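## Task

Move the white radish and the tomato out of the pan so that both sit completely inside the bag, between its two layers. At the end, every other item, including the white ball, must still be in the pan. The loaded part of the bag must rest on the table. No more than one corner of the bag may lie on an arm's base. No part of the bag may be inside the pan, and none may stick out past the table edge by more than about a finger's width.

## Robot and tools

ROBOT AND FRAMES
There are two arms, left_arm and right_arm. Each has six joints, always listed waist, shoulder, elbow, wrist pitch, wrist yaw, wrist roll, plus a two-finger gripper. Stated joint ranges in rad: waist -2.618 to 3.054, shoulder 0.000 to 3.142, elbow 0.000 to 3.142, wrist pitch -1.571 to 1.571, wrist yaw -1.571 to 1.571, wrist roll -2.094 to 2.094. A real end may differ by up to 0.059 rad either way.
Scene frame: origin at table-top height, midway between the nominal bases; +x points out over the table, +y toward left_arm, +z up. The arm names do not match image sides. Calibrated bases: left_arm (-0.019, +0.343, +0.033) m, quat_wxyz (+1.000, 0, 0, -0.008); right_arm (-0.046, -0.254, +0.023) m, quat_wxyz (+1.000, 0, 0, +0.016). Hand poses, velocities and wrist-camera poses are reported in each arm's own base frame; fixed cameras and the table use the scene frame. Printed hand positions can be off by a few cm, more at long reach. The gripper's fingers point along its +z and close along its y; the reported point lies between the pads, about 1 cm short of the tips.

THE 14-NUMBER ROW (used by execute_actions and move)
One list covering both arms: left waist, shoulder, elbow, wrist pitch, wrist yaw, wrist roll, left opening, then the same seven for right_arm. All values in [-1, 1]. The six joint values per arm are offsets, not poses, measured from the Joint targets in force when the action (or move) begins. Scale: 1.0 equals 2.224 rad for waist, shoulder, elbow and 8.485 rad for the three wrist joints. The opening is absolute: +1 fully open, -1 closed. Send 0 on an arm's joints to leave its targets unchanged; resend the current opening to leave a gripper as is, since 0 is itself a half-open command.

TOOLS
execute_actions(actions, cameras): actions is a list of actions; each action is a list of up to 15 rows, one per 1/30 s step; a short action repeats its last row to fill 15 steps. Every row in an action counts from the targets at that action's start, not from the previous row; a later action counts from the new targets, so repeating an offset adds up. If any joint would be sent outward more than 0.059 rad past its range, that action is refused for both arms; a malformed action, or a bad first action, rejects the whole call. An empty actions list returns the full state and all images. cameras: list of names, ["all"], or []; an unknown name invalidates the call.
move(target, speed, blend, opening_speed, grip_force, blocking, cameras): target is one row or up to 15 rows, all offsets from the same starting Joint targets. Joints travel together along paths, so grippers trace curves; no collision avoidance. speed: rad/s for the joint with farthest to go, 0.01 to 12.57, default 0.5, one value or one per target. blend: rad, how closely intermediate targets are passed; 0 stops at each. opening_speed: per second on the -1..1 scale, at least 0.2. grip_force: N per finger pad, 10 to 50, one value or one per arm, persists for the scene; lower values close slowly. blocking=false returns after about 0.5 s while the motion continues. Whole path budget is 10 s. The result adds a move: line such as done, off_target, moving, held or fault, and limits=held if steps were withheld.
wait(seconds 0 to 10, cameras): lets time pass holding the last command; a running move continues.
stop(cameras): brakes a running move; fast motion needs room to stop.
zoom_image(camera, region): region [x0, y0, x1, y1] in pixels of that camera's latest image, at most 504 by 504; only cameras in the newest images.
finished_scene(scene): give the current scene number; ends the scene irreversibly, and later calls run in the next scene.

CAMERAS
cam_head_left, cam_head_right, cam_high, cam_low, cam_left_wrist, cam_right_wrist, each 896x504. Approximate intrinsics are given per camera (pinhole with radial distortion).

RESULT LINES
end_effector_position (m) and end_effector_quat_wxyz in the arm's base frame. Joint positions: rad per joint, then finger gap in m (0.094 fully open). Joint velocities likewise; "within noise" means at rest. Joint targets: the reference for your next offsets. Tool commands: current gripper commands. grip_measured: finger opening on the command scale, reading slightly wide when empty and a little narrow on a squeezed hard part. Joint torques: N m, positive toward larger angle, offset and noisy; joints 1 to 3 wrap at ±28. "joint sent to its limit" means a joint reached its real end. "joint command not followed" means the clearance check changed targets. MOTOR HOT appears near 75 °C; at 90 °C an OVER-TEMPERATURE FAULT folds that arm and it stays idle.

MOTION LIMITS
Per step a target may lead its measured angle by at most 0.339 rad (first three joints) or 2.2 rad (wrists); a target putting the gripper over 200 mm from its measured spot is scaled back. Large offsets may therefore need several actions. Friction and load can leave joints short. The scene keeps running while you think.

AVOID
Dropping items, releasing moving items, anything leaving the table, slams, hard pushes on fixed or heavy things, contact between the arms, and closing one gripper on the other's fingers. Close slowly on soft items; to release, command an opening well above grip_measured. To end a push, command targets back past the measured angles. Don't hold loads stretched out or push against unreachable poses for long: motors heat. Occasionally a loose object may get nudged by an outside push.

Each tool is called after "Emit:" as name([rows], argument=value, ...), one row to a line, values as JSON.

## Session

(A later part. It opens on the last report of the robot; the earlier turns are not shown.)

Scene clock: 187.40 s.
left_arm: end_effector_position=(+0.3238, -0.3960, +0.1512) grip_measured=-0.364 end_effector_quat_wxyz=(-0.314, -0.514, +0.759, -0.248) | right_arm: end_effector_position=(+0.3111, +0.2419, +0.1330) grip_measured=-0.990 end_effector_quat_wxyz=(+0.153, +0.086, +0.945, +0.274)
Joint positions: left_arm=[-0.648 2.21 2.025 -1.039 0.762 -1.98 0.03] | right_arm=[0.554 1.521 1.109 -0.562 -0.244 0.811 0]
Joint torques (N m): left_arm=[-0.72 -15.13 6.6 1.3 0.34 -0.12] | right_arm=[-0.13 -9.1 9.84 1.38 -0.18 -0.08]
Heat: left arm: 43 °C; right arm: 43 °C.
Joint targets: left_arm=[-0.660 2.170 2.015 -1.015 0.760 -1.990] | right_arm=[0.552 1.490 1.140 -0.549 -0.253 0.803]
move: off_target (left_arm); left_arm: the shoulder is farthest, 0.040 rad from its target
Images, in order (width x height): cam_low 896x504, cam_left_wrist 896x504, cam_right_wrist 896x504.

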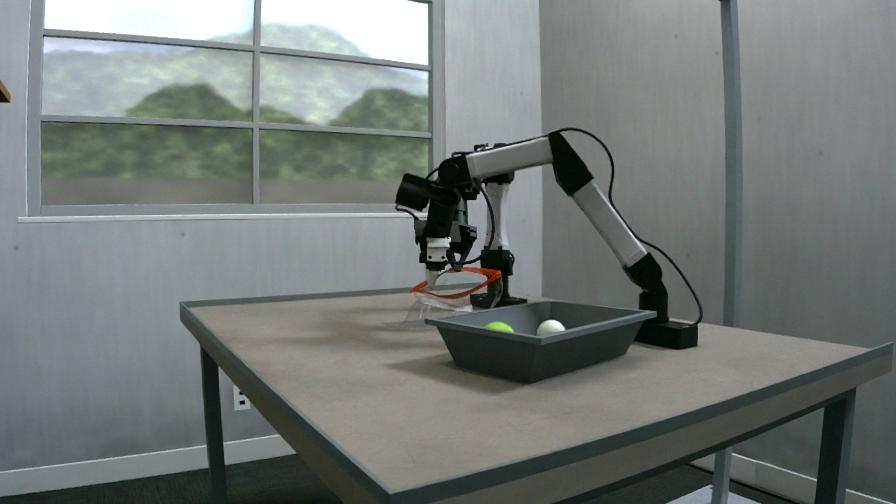

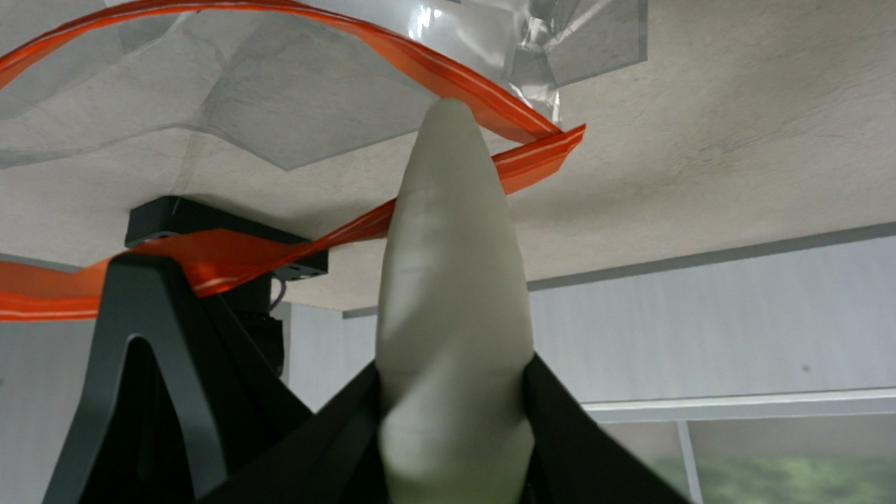

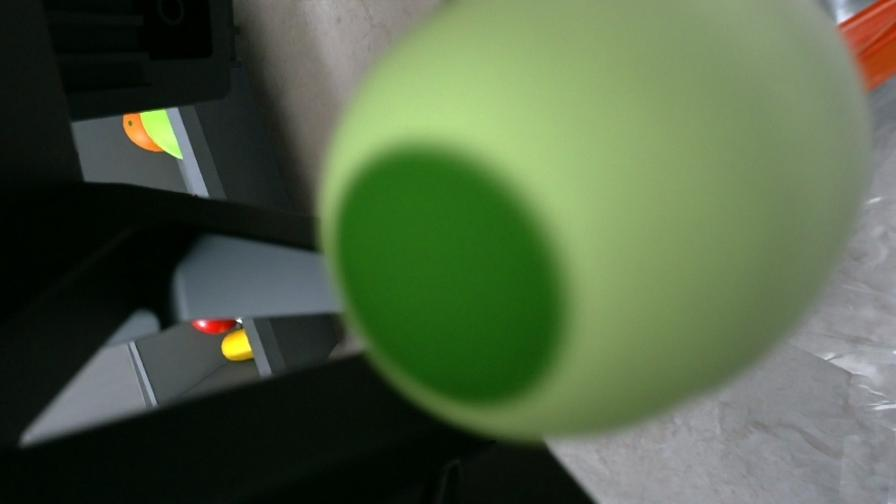

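Emit:
move(target=[-0.0054,-0.0328,-0.0697,0.0236,0,0,-0.5,0,0,0,0,0,0,-1], speed=0.3, cameras=["cam_left_wrist","cam_right_wrist","cam_low"])

Emit:
zoom_image(camera="cam_low", region=[370, 180, 570, 330])

Scene clock: 190.80 s.
left_arm: end_effector_position=(+0.3272, -0.4005, +0.1490) grip_measured=-0.364 end_effector_quat_wxyz=(-0.295, -0.492, +0.764, -0.295) | right_arm: end_effector_position=(+0.3107, +0.2407, +0.1323) grip_measured=-0.990 end_effector_quat_wxyz=(+0.152, +0.088, +0.946, +0.272)
Joint positions: left_arm=[-0.653 2.138 1.869 -0.841 0.756 -1.982 0.03] | right_arm=[0.552 1.521 1.109 -0.567 -0.243 0.811 0]
Joint torques (N m): left_arm=[-1.26 -14.87 6.87 1.53 0.37 -0.1] | right_arm=[-0.01 -9.09 9.81 1.42 -0.2 -0.08]
Heat: left arm: 44 °C; right arm: 43 °C.
Joint targets: left_arm=[-0.672 2.097 1.860 -0.815 0.760 -1.991] | right_arm=[0.552 1.490 1.140 -0.549 -0.253 0.803]
move: off_target (left_arm); left_arm: the shoulder is farthest, 0.041 rad from its target
Images, in order (width x height): cam_low 896x504, cam_left_wrist 896x504, cam_right_wrist 896x504.

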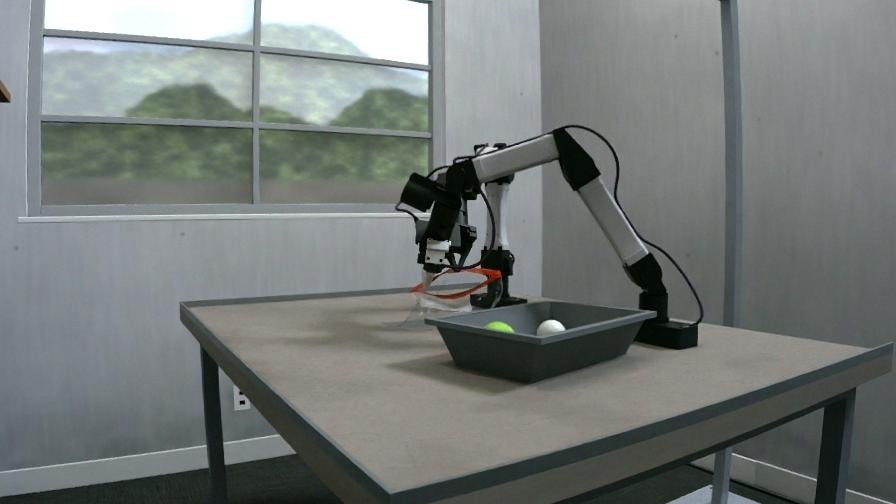

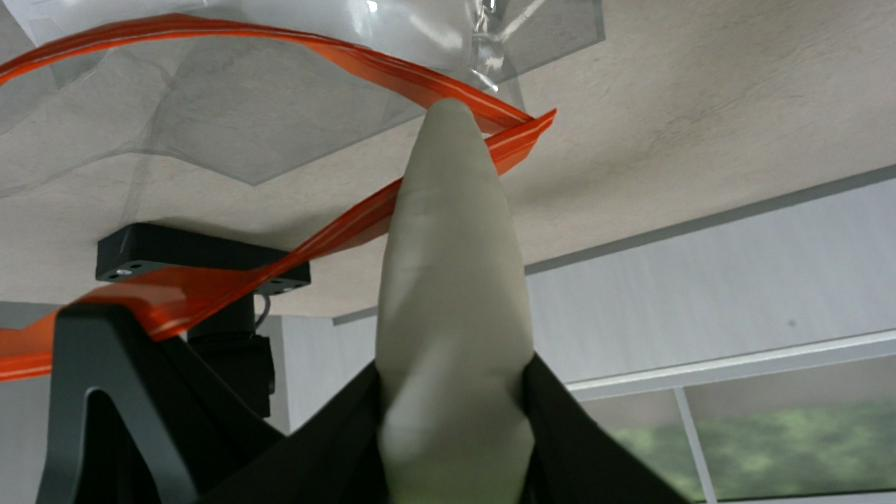

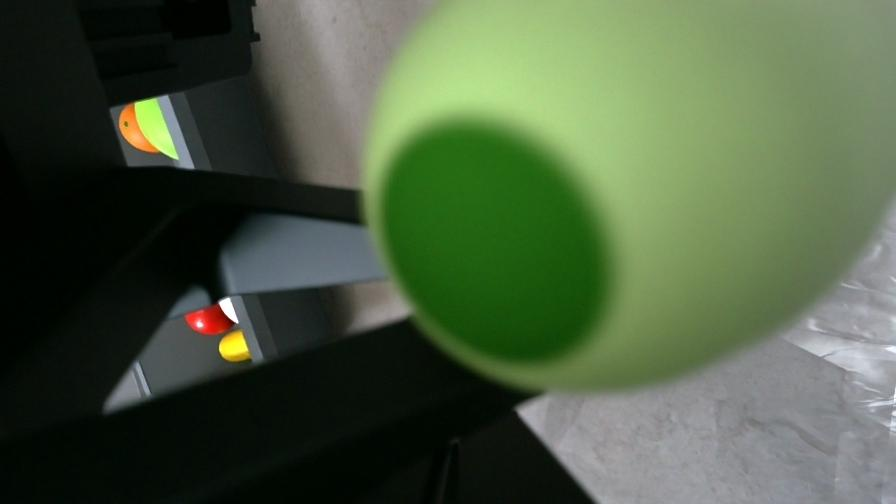

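Scaled by 2.520 from the camera's 896x504 image, which has a finer 1280x720 frame.

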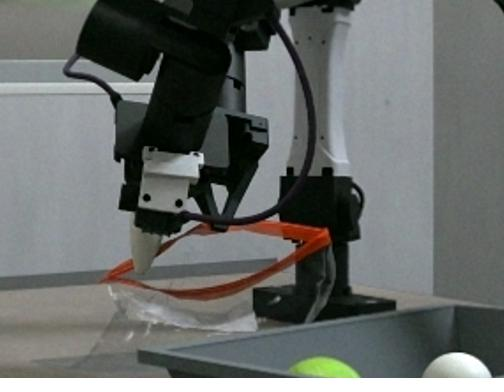

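Emit:
move(target=[-0.0135,0,-0.0598,0.0173,0,0,-0.5,0,0,0,0,0,0,-1], speed=0.25, cameras=["cam_left_wrist","cam_right_wrist","cam_low"])

Emit:
zoom_image(camera="cam_low", region=[370, 180, 570, 330])

Scene clock: 192.30 s.
left_arm: end_effector_position=(+0.3233, -0.4109, +0.1271) grip_measured=-0.365 end_effector_quat_wxyz=(-0.288, -0.471, +0.771, -0.318) | right_arm: end_effector_position=(+0.3025, +0.2362, +0.1264) grip_measured=-0.990 end_effector_quat_wxyz=(+0.133, +0.091, +0.952, +0.260)
Joint positions: left_arm=[-0.674 2.128 1.743 -0.664 0.756 -1.982 0.03] | right_arm=[0.552 1.521 1.109 -0.613 -0.245 0.811 0]
Joint torques (N m): left_arm=[-1.96 -14 6.24 1.3 0.35 -0.1] | right_arm=[-0.08 -9.02 9.76 1.81 -0.17 -0.08]
Heat: left arm: 44 °C; right arm: 43 °C.
Joint targets: left_arm=[-0.702 2.097 1.727 -0.668 0.760 -1.991] | right_arm=[0.552 1.490 1.140 -0.549 -0.253 0.803]
move: off_target (right_arm); right_arm: the wrist pitch is farthest, 0.064 rad from its target
Images, in order (width x height): cam_low 896x504, cam_left_wrist 896x504, cam_right_wrist 896x504.

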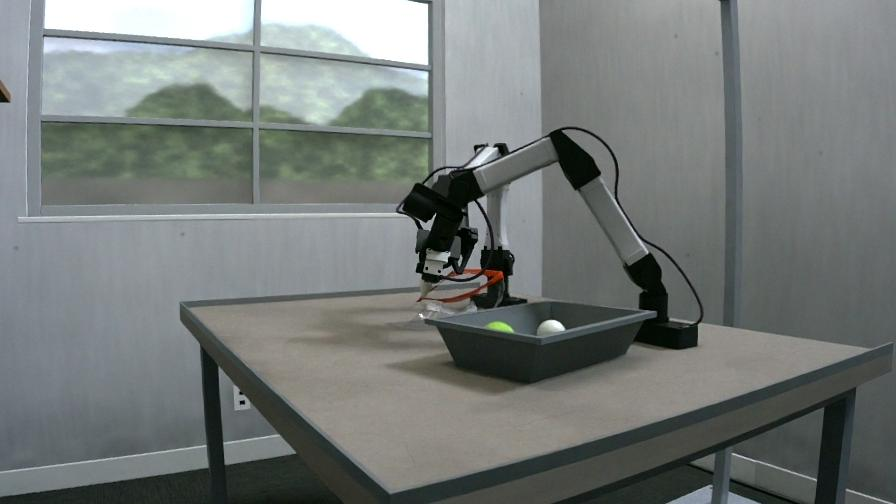

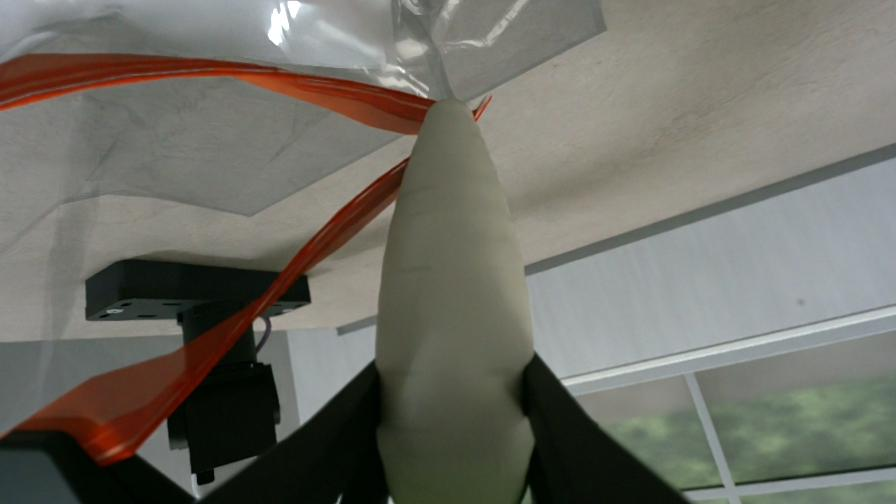

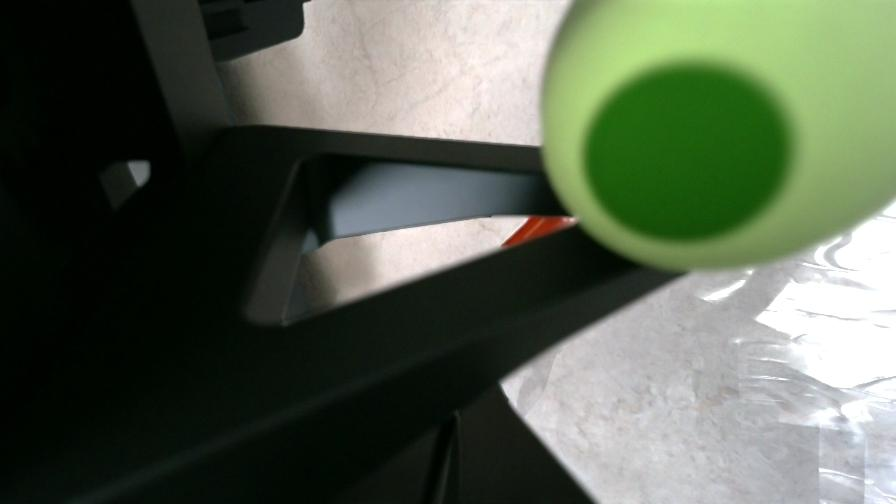

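Scaled by 2.520 from the camera's 896x504 image, which has a finer 1280x720 frame.

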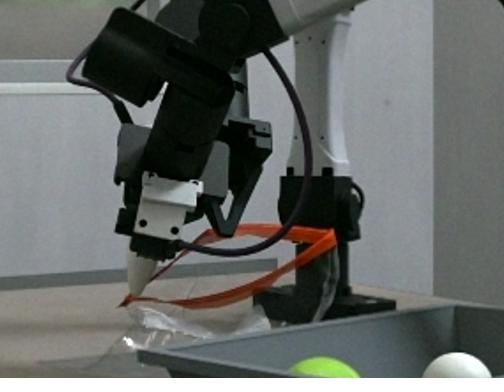

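Emit:
move([
  [0.0189,0,0.1452,-0.0391,0,0,-0.5,0,0,0,0,0,0,-1],
  [0.1808,0,0.1228,-0.0391,0,0,-0.5,0,0,0,0,0,0,-1],
  [0.2257,-0.156,-0.1695,-0.0273,0.0047,0.3584,-0.5,0,0,0,0,0,0,-1],
], speed=[0.5,0.8,1.2], blend=0.05, cameras=["all"])

Emit:
zoom_image(camera="cam_low", region=[370, 180, 570, 330])

Emit:
zoom_image(camera="cam_high", region=[340, 100, 540, 340])

Scene clock: 199.47 s.
left_arm: end_effector_position=(+0.3376, -0.1965, +0.1361) grip_measured=-0.365 end_effector_quat_wxyz=(+0.256, +0.573, +0.718, -0.301) | right_arm: end_effector_position=(+0.3163, +0.2434, +0.1487) grip_measured=-0.990 end_effector_quat_wxyz=(+0.172, +0.083, +0.939, +0.287)
Joint positions: left_arm=[-0.207 1.779 1.362 -0.909 0.784 1.037 0.03] | right_arm=[0.551 1.499 1.124 -0.552 -0.243 0.808 0]
Joint torques (N m): left_arm=[0.75 -10.52 6.12 0.95 0.61 0.06] | right_arm=[0.18 -7.1 8.47 1.35 -0.19 -0.04]
Heat: left arm: 46 °C; right arm: 42 °C.
Joint targets: left_arm=[-0.200 1.750 1.350 -0.899 0.800 1.050] | right_arm=[0.552 1.490 1.140 -0.549 -0.253 0.803]
move: done

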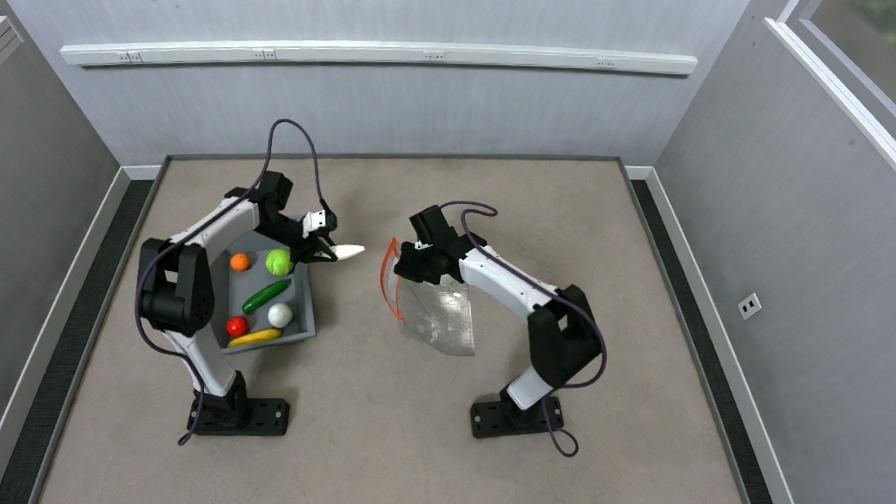

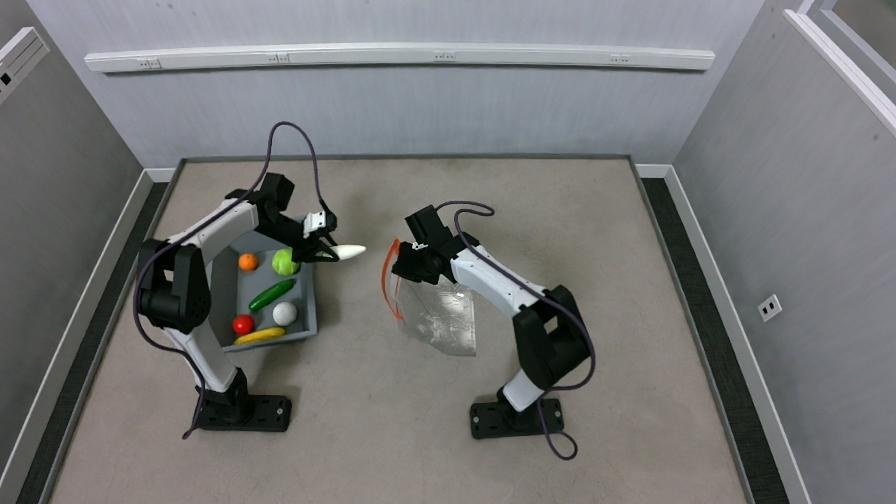

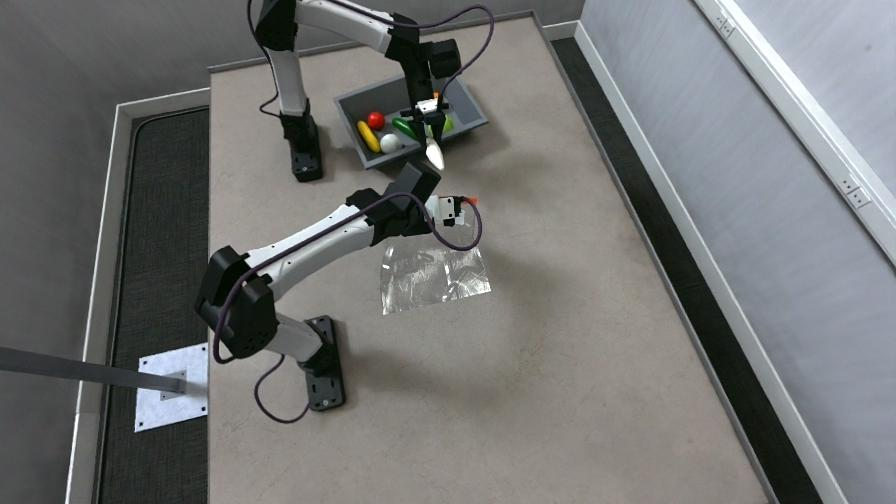

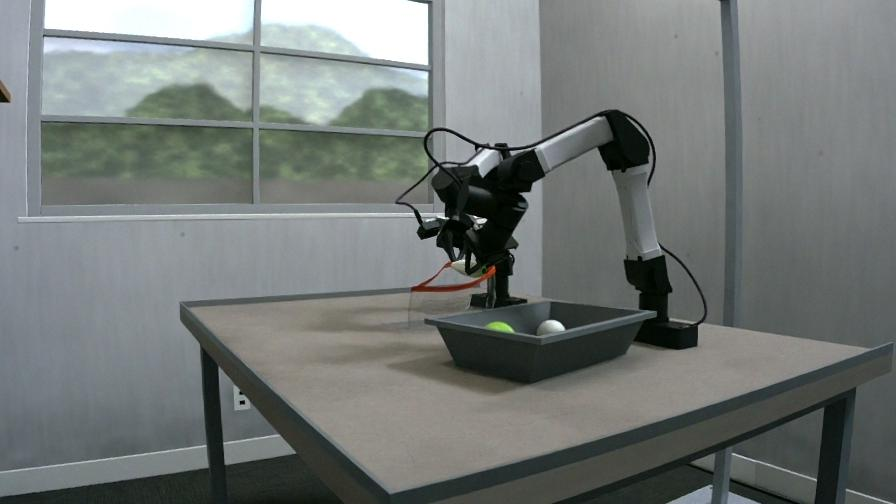

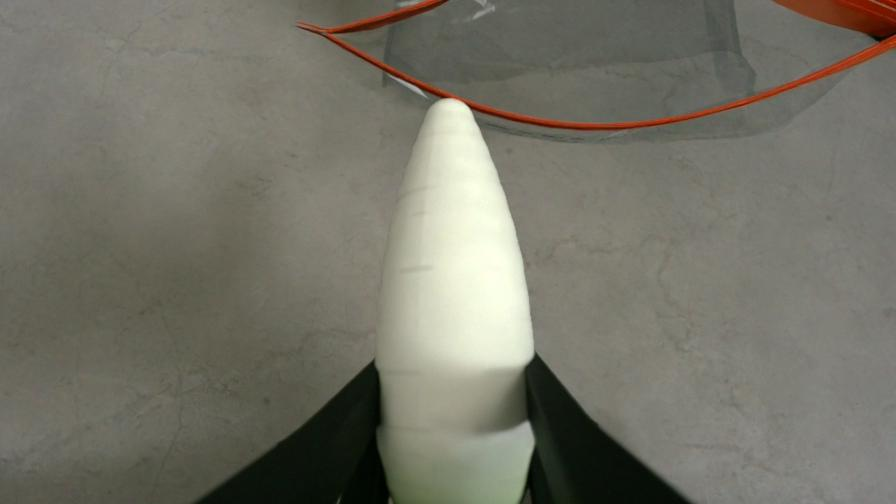

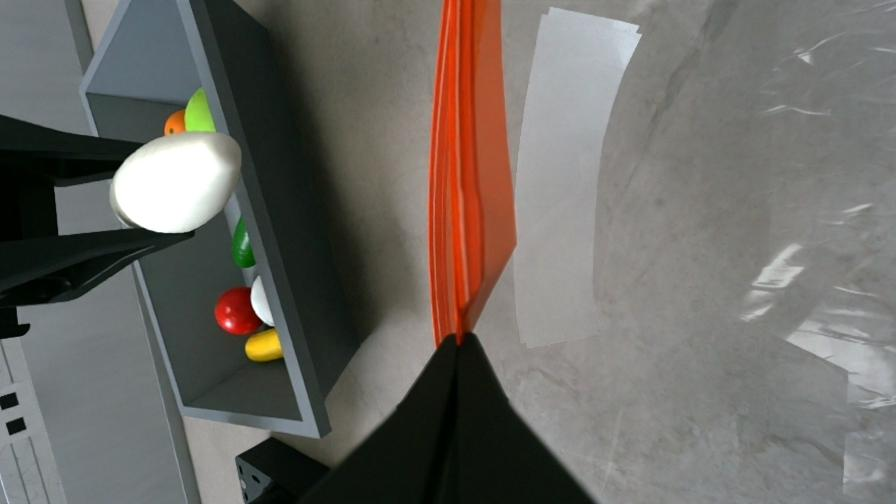

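Scaled by 2.520 from the camera's 896x504 image, which has a finer 1280x720 frame.

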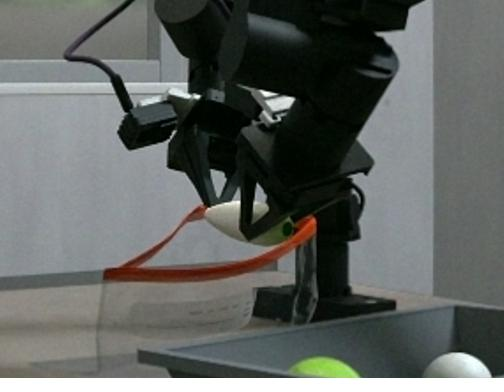

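Scaled by 2.100 from the camera's 896x504 image, which has a finer 1280x720 frame.

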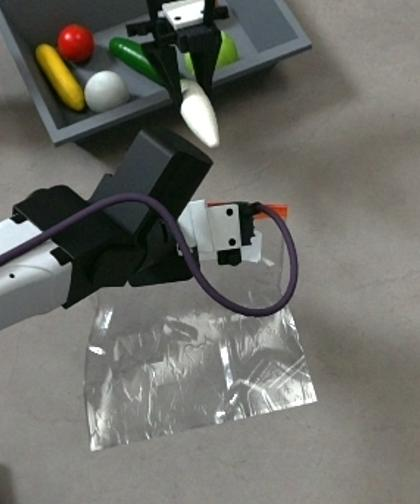

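Emit:
move(target=[-0.0719,-0.036,-0.0809,0.0293,0.0018,0.001,-0.5,0,0,0,0,0,0,-1], speed=0.5, cameras=["cam_left_wrist","cam_right_wrist","cam_low","cam_high"])

Emit:
zoom_image(camera="cam_low", region=[370, 180, 570, 330])

Emit:
zoom_image(camera="cam_high", region=[340, 100, 540, 340])

Scene clock: 201.77 s.
left_arm: end_effector_position=(+0.3040, -0.2468, +0.1267) grip_measured=-0.365 end_effector_quat_wxyz=(+0.299, +0.642, +0.640, -0.298) | right_arm: end_effector_position=(+0.3163, +0.2434, +0.1487) grip_measured=-0.990 end_effector_quat_wxyz=(+0.172, +0.083, +0.939, +0.287)
Joint positions: left_arm=[-0.358 1.697 1.181 -0.66 0.8 1.047 0.03] | right_arm=[0.551 1.499 1.124 -0.552 -0.243 0.808 0]
Joint torques (N m): left_arm=[0.01 -9.68 6.28 1.21 0.6 0.06] | right_arm=[0.18 -7.1 8.47 1.35 -0.2 -0.04]
Heat: left arm: 46 °C; right arm: 42 °C.
Joint targets: left_arm=[-0.360 1.670 1.170 -0.651 0.815 1.059] | right_arm=[0.552 1.490 1.140 -0.549 -0.253 0.803]
move: done
Images, in order (width x height): cam_high 896x504, cam_low 896x504, cam_left_wrist 896x504, cam_right_wrist 896x504.

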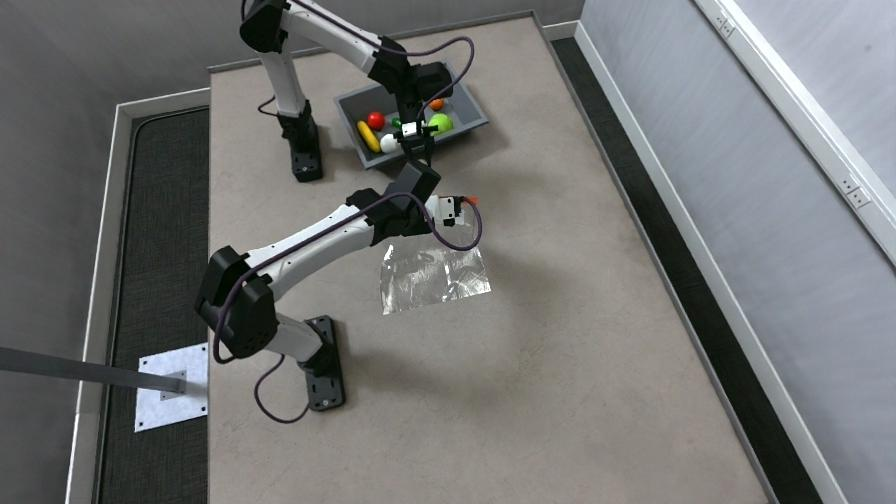

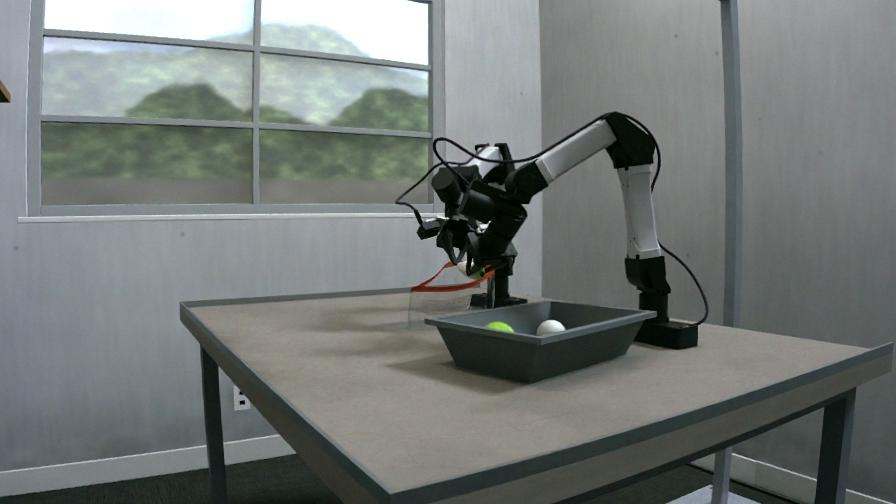

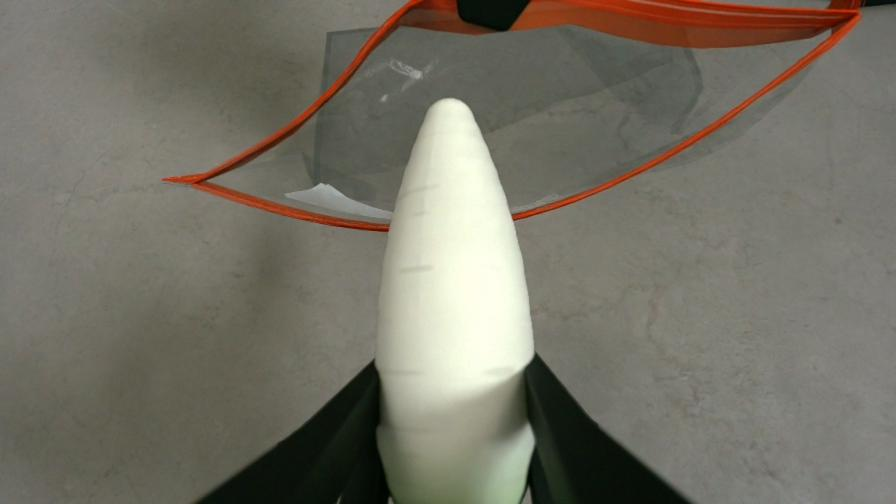

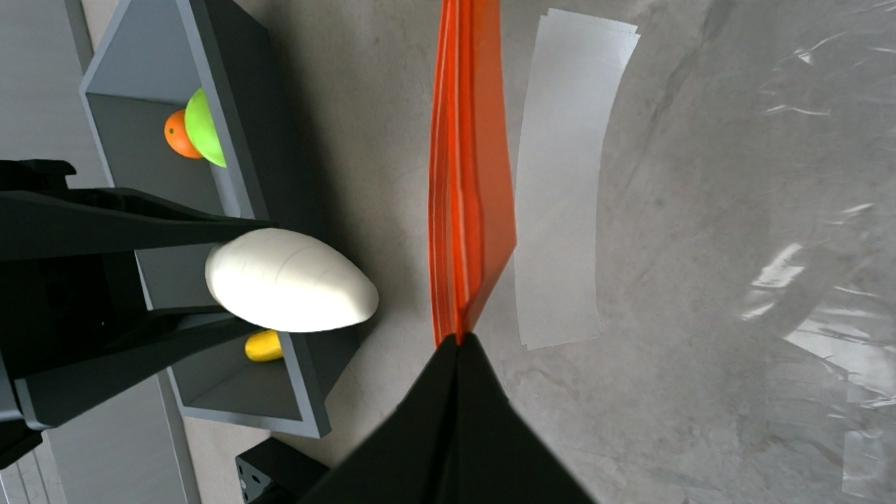

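Scaled by 2.520 from the camera's 896x504 image, which has a finer 1280x720 frame.

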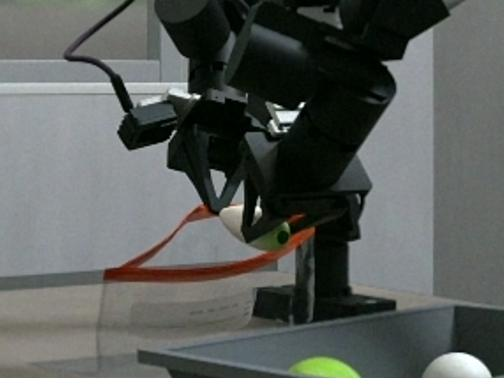

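Scaled by 2.100 from the camera's 896x504 image, which has a finer 1280x720 frame.

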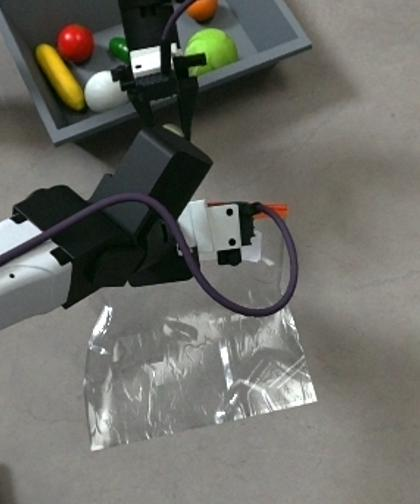

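Emit:
move(target=[-0.0674,0.0585,0.063,-0.0064,-0.0271,-0.0146,-0.5,0,0,0,0,0,0,-1], speed=0.25, cameras=["cam_left_wrist","cam_right_wrist","cam_low"])

Emit:
zoom_image(camera="cam_low", region=[370, 180, 570, 330])

Scene clock: 204.40 s.
left_arm: end_effector_position=(+0.3028, -0.2806, +0.1064) grip_measured=-0.365 end_effector_quat_wxyz=(+0.241, +0.665, +0.663, -0.244) | right_arm: end_effector_position=(+0.3163, +0.2434, +0.1487) grip_measured=-0.990 end_effector_quat_wxyz=(+0.172, +0.083, +0.939, +0.287)
Joint positions: left_arm=[-0.506 1.782 1.287 -0.692 0.602 0.948 0.03] | right_arm=[0.551 1.499 1.124 -0.552 -0.243 0.808 0]
Joint torques (N m): left_arm=[-0.06 -7.06 9.7 1.01 0.23 -0.18] | right_arm=[0.14 -7.09 8.46 1.34 -0.2 -0.04]
Heat: left arm: 45 °C; right arm: 41 °C.
Joint targets: left_arm=[-0.510 1.800 1.310 -0.705 0.585 0.935] | right_arm=[0.552 1.490 1.140 -0.549 -0.253 0.803]
move: done
Images, in order (width x height): cam_low 896x504, cam_left_wrist 896x504, cam_right_wrist 896x504.

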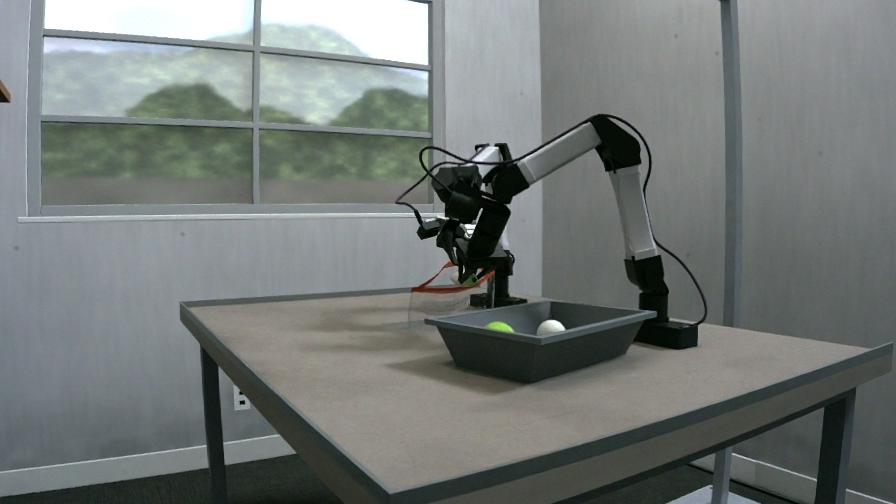

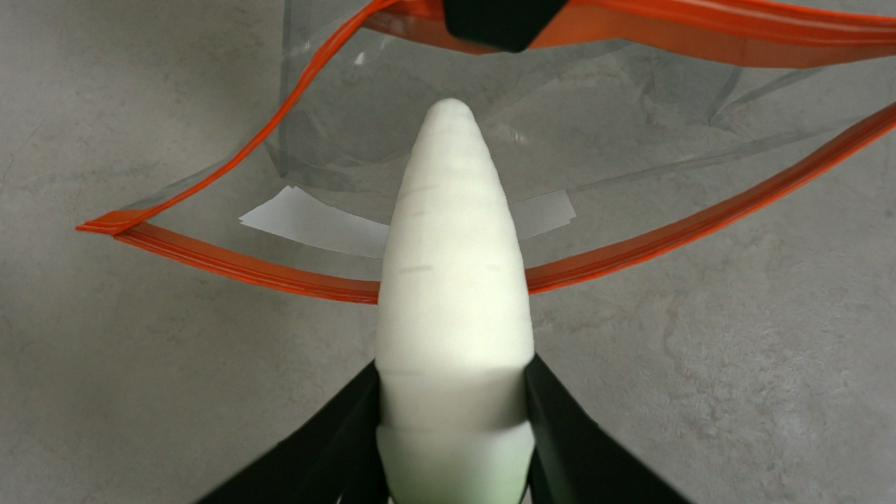

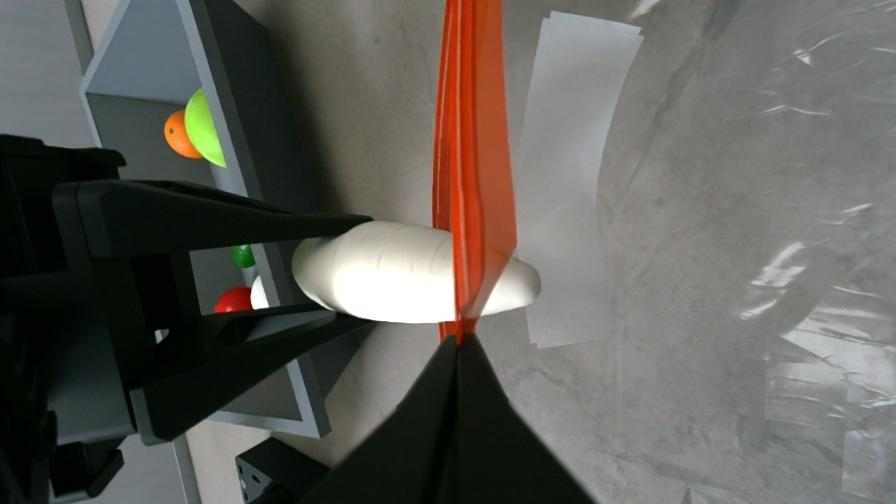

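Scaled by 2.520 from the camera's 896x504 image, which has a finer 1280x720 frame.

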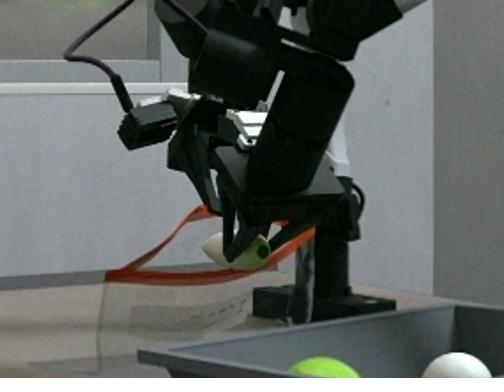

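Emit:
move(target=[-0.0292,0.0481,0.0175,0.0159,-0.0035,-0.0091,-0.5,0,0,0,0,0,0,-1], speed=0.2, cameras=["cam_left_wrist","cam_right_wrist","cam_low"])

Emit:
zoom_image(camera="cam_low", region=[370, 180, 570, 330])

Scene clock: 206.57 s.
left_arm: end_effector_position=(+0.3140, -0.3130, +0.0836) grip_measured=-0.365 end_effector_quat_wxyz=(+0.243, +0.663, +0.665, -0.242) | right_arm: end_effector_position=(+0.3162, +0.2434, +0.1486) grip_measured=-0.990 end_effector_quat_wxyz=(+0.172, +0.083, +0.939, +0.287)
Joint positions: left_arm=[-0.57 1.89 1.326 -0.58 0.572 0.871 0.03] | right_arm=[0.551 1.499 1.124 -0.553 -0.243 0.808 0]
Joint torques (N m): left_arm=[-0.21 -7.98 9.69 1.36 0.2 -0.17] | right_arm=[0.16 -7.08 8.46 1.34 -0.19 -0.04]
Heat: left arm: 45 °C; right arm: 41 °C.
Joint targets: left_arm=[-0.575 1.907 1.349 -0.570 0.555 0.858] | right_arm=[0.552 1.490 1.140 -0.549 -0.253 0.803]
move: done
Images, in order (width x height): cam_low 896x504, cam_left_wrist 896x504, cam_right_wrist 896x504.

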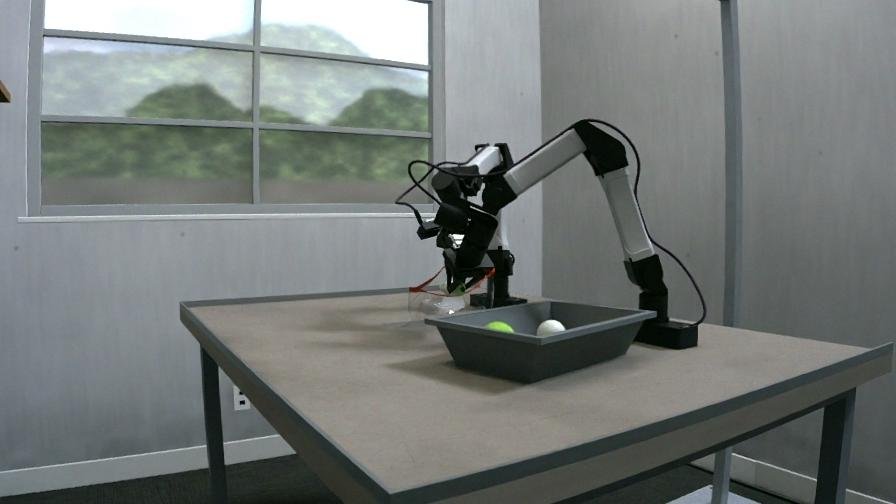

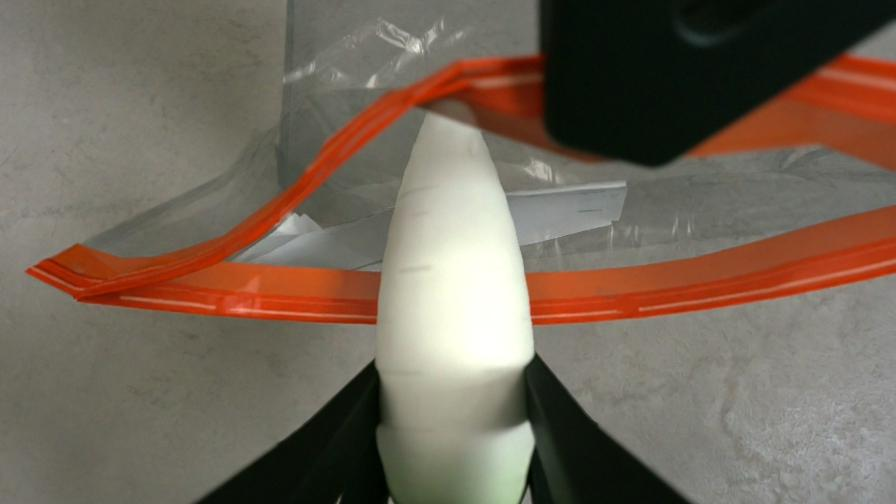

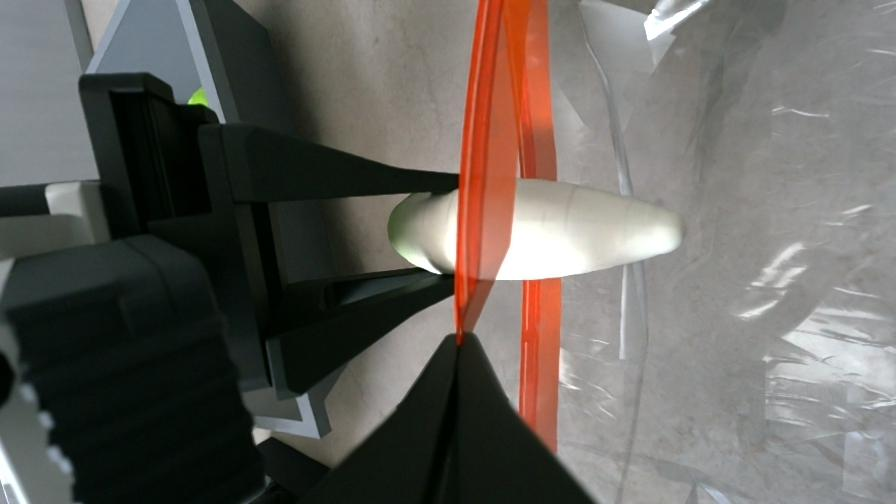

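Scaled by 2.520 from the camera's 896x504 image, which has a finer 1280x720 frame.

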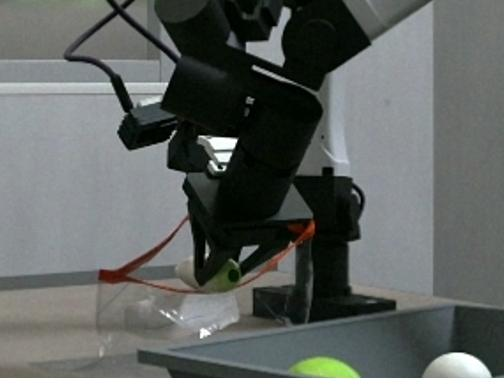

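Emit:
move(target=[-0.0246,0.0274,0.013,0.0072,-0.0027,-0.0065,-0.5,0,0,0,0,0,0,-1], speed=0.2, cameras=["cam_left_wrist","cam_right_wrist"])

Emit:
zoom_image(camera="cam_right_wrist", region=[350, 100, 750, 500])

Scene clock: 208.27 s.
left_arm: end_effector_position=(+0.3138, -0.3347, +0.0726) grip_measured=-0.365 end_effector_quat_wxyz=(+0.240, +0.664, +0.665, -0.243) | right_arm: end_effector_position=(+0.3143, +0.2393, +0.1453) grip_measured=-0.990 end_effector_quat_wxyz=(+0.167, +0.087, +0.942, +0.277)
Joint positions: left_arm=[-0.617 1.944 1.353 -0.53 0.554 0.822 0.03] | right_arm=[0.549 1.499 1.124 -0.573 -0.234 0.808 0]
Joint torques (N m): left_arm=[-0.81 -7.95 9.85 1.55 0.15 -0.22] | right_arm=[0.38 -7.06 8.44 1.54 -0.28 -0.04]
Heat: left arm: 44 °C; right arm: 41 °C.
Joint targets: left_arm=[-0.630 1.968 1.378 -0.509 0.532 0.803] | right_arm=[0.552 1.490 1.140 -0.549 -0.253 0.803]
move: done
Images, in order (width x height): cam_left_wrist 896x504, cam_right_wrist 896x504.

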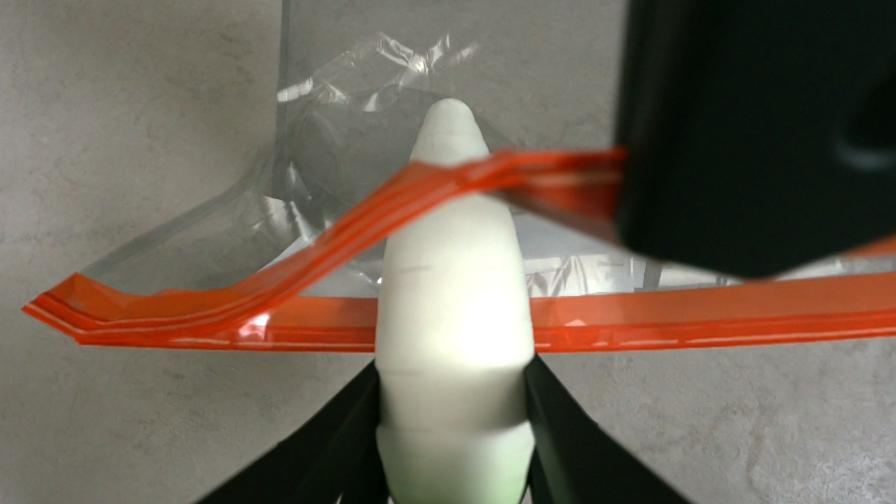

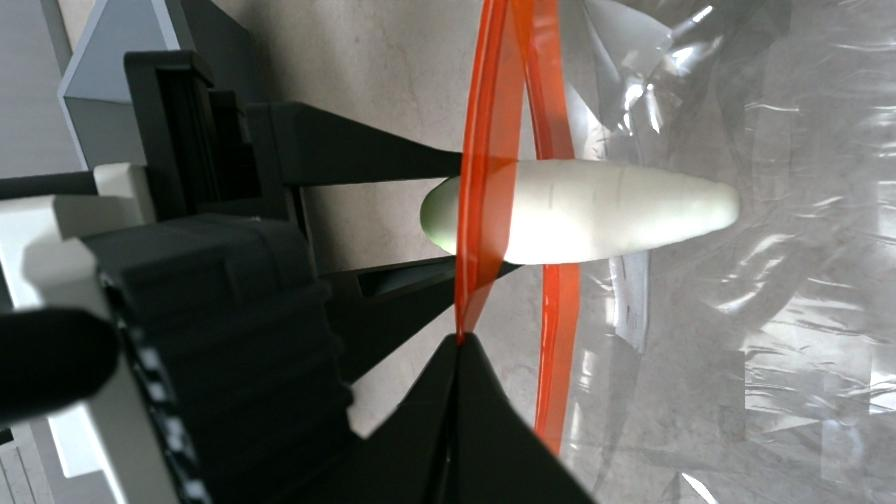

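Scaled by 1.260 from the camera's 896x504 image, which has a finer 1280x720 frame.

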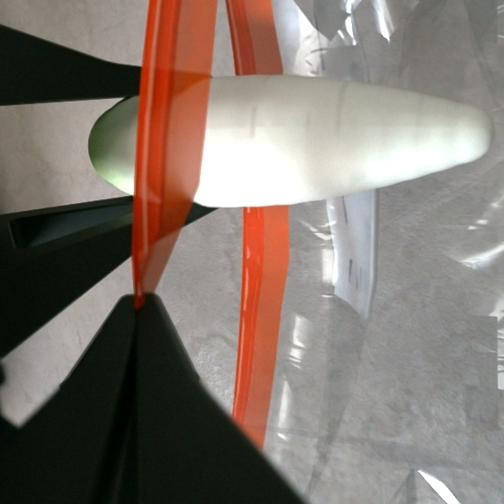

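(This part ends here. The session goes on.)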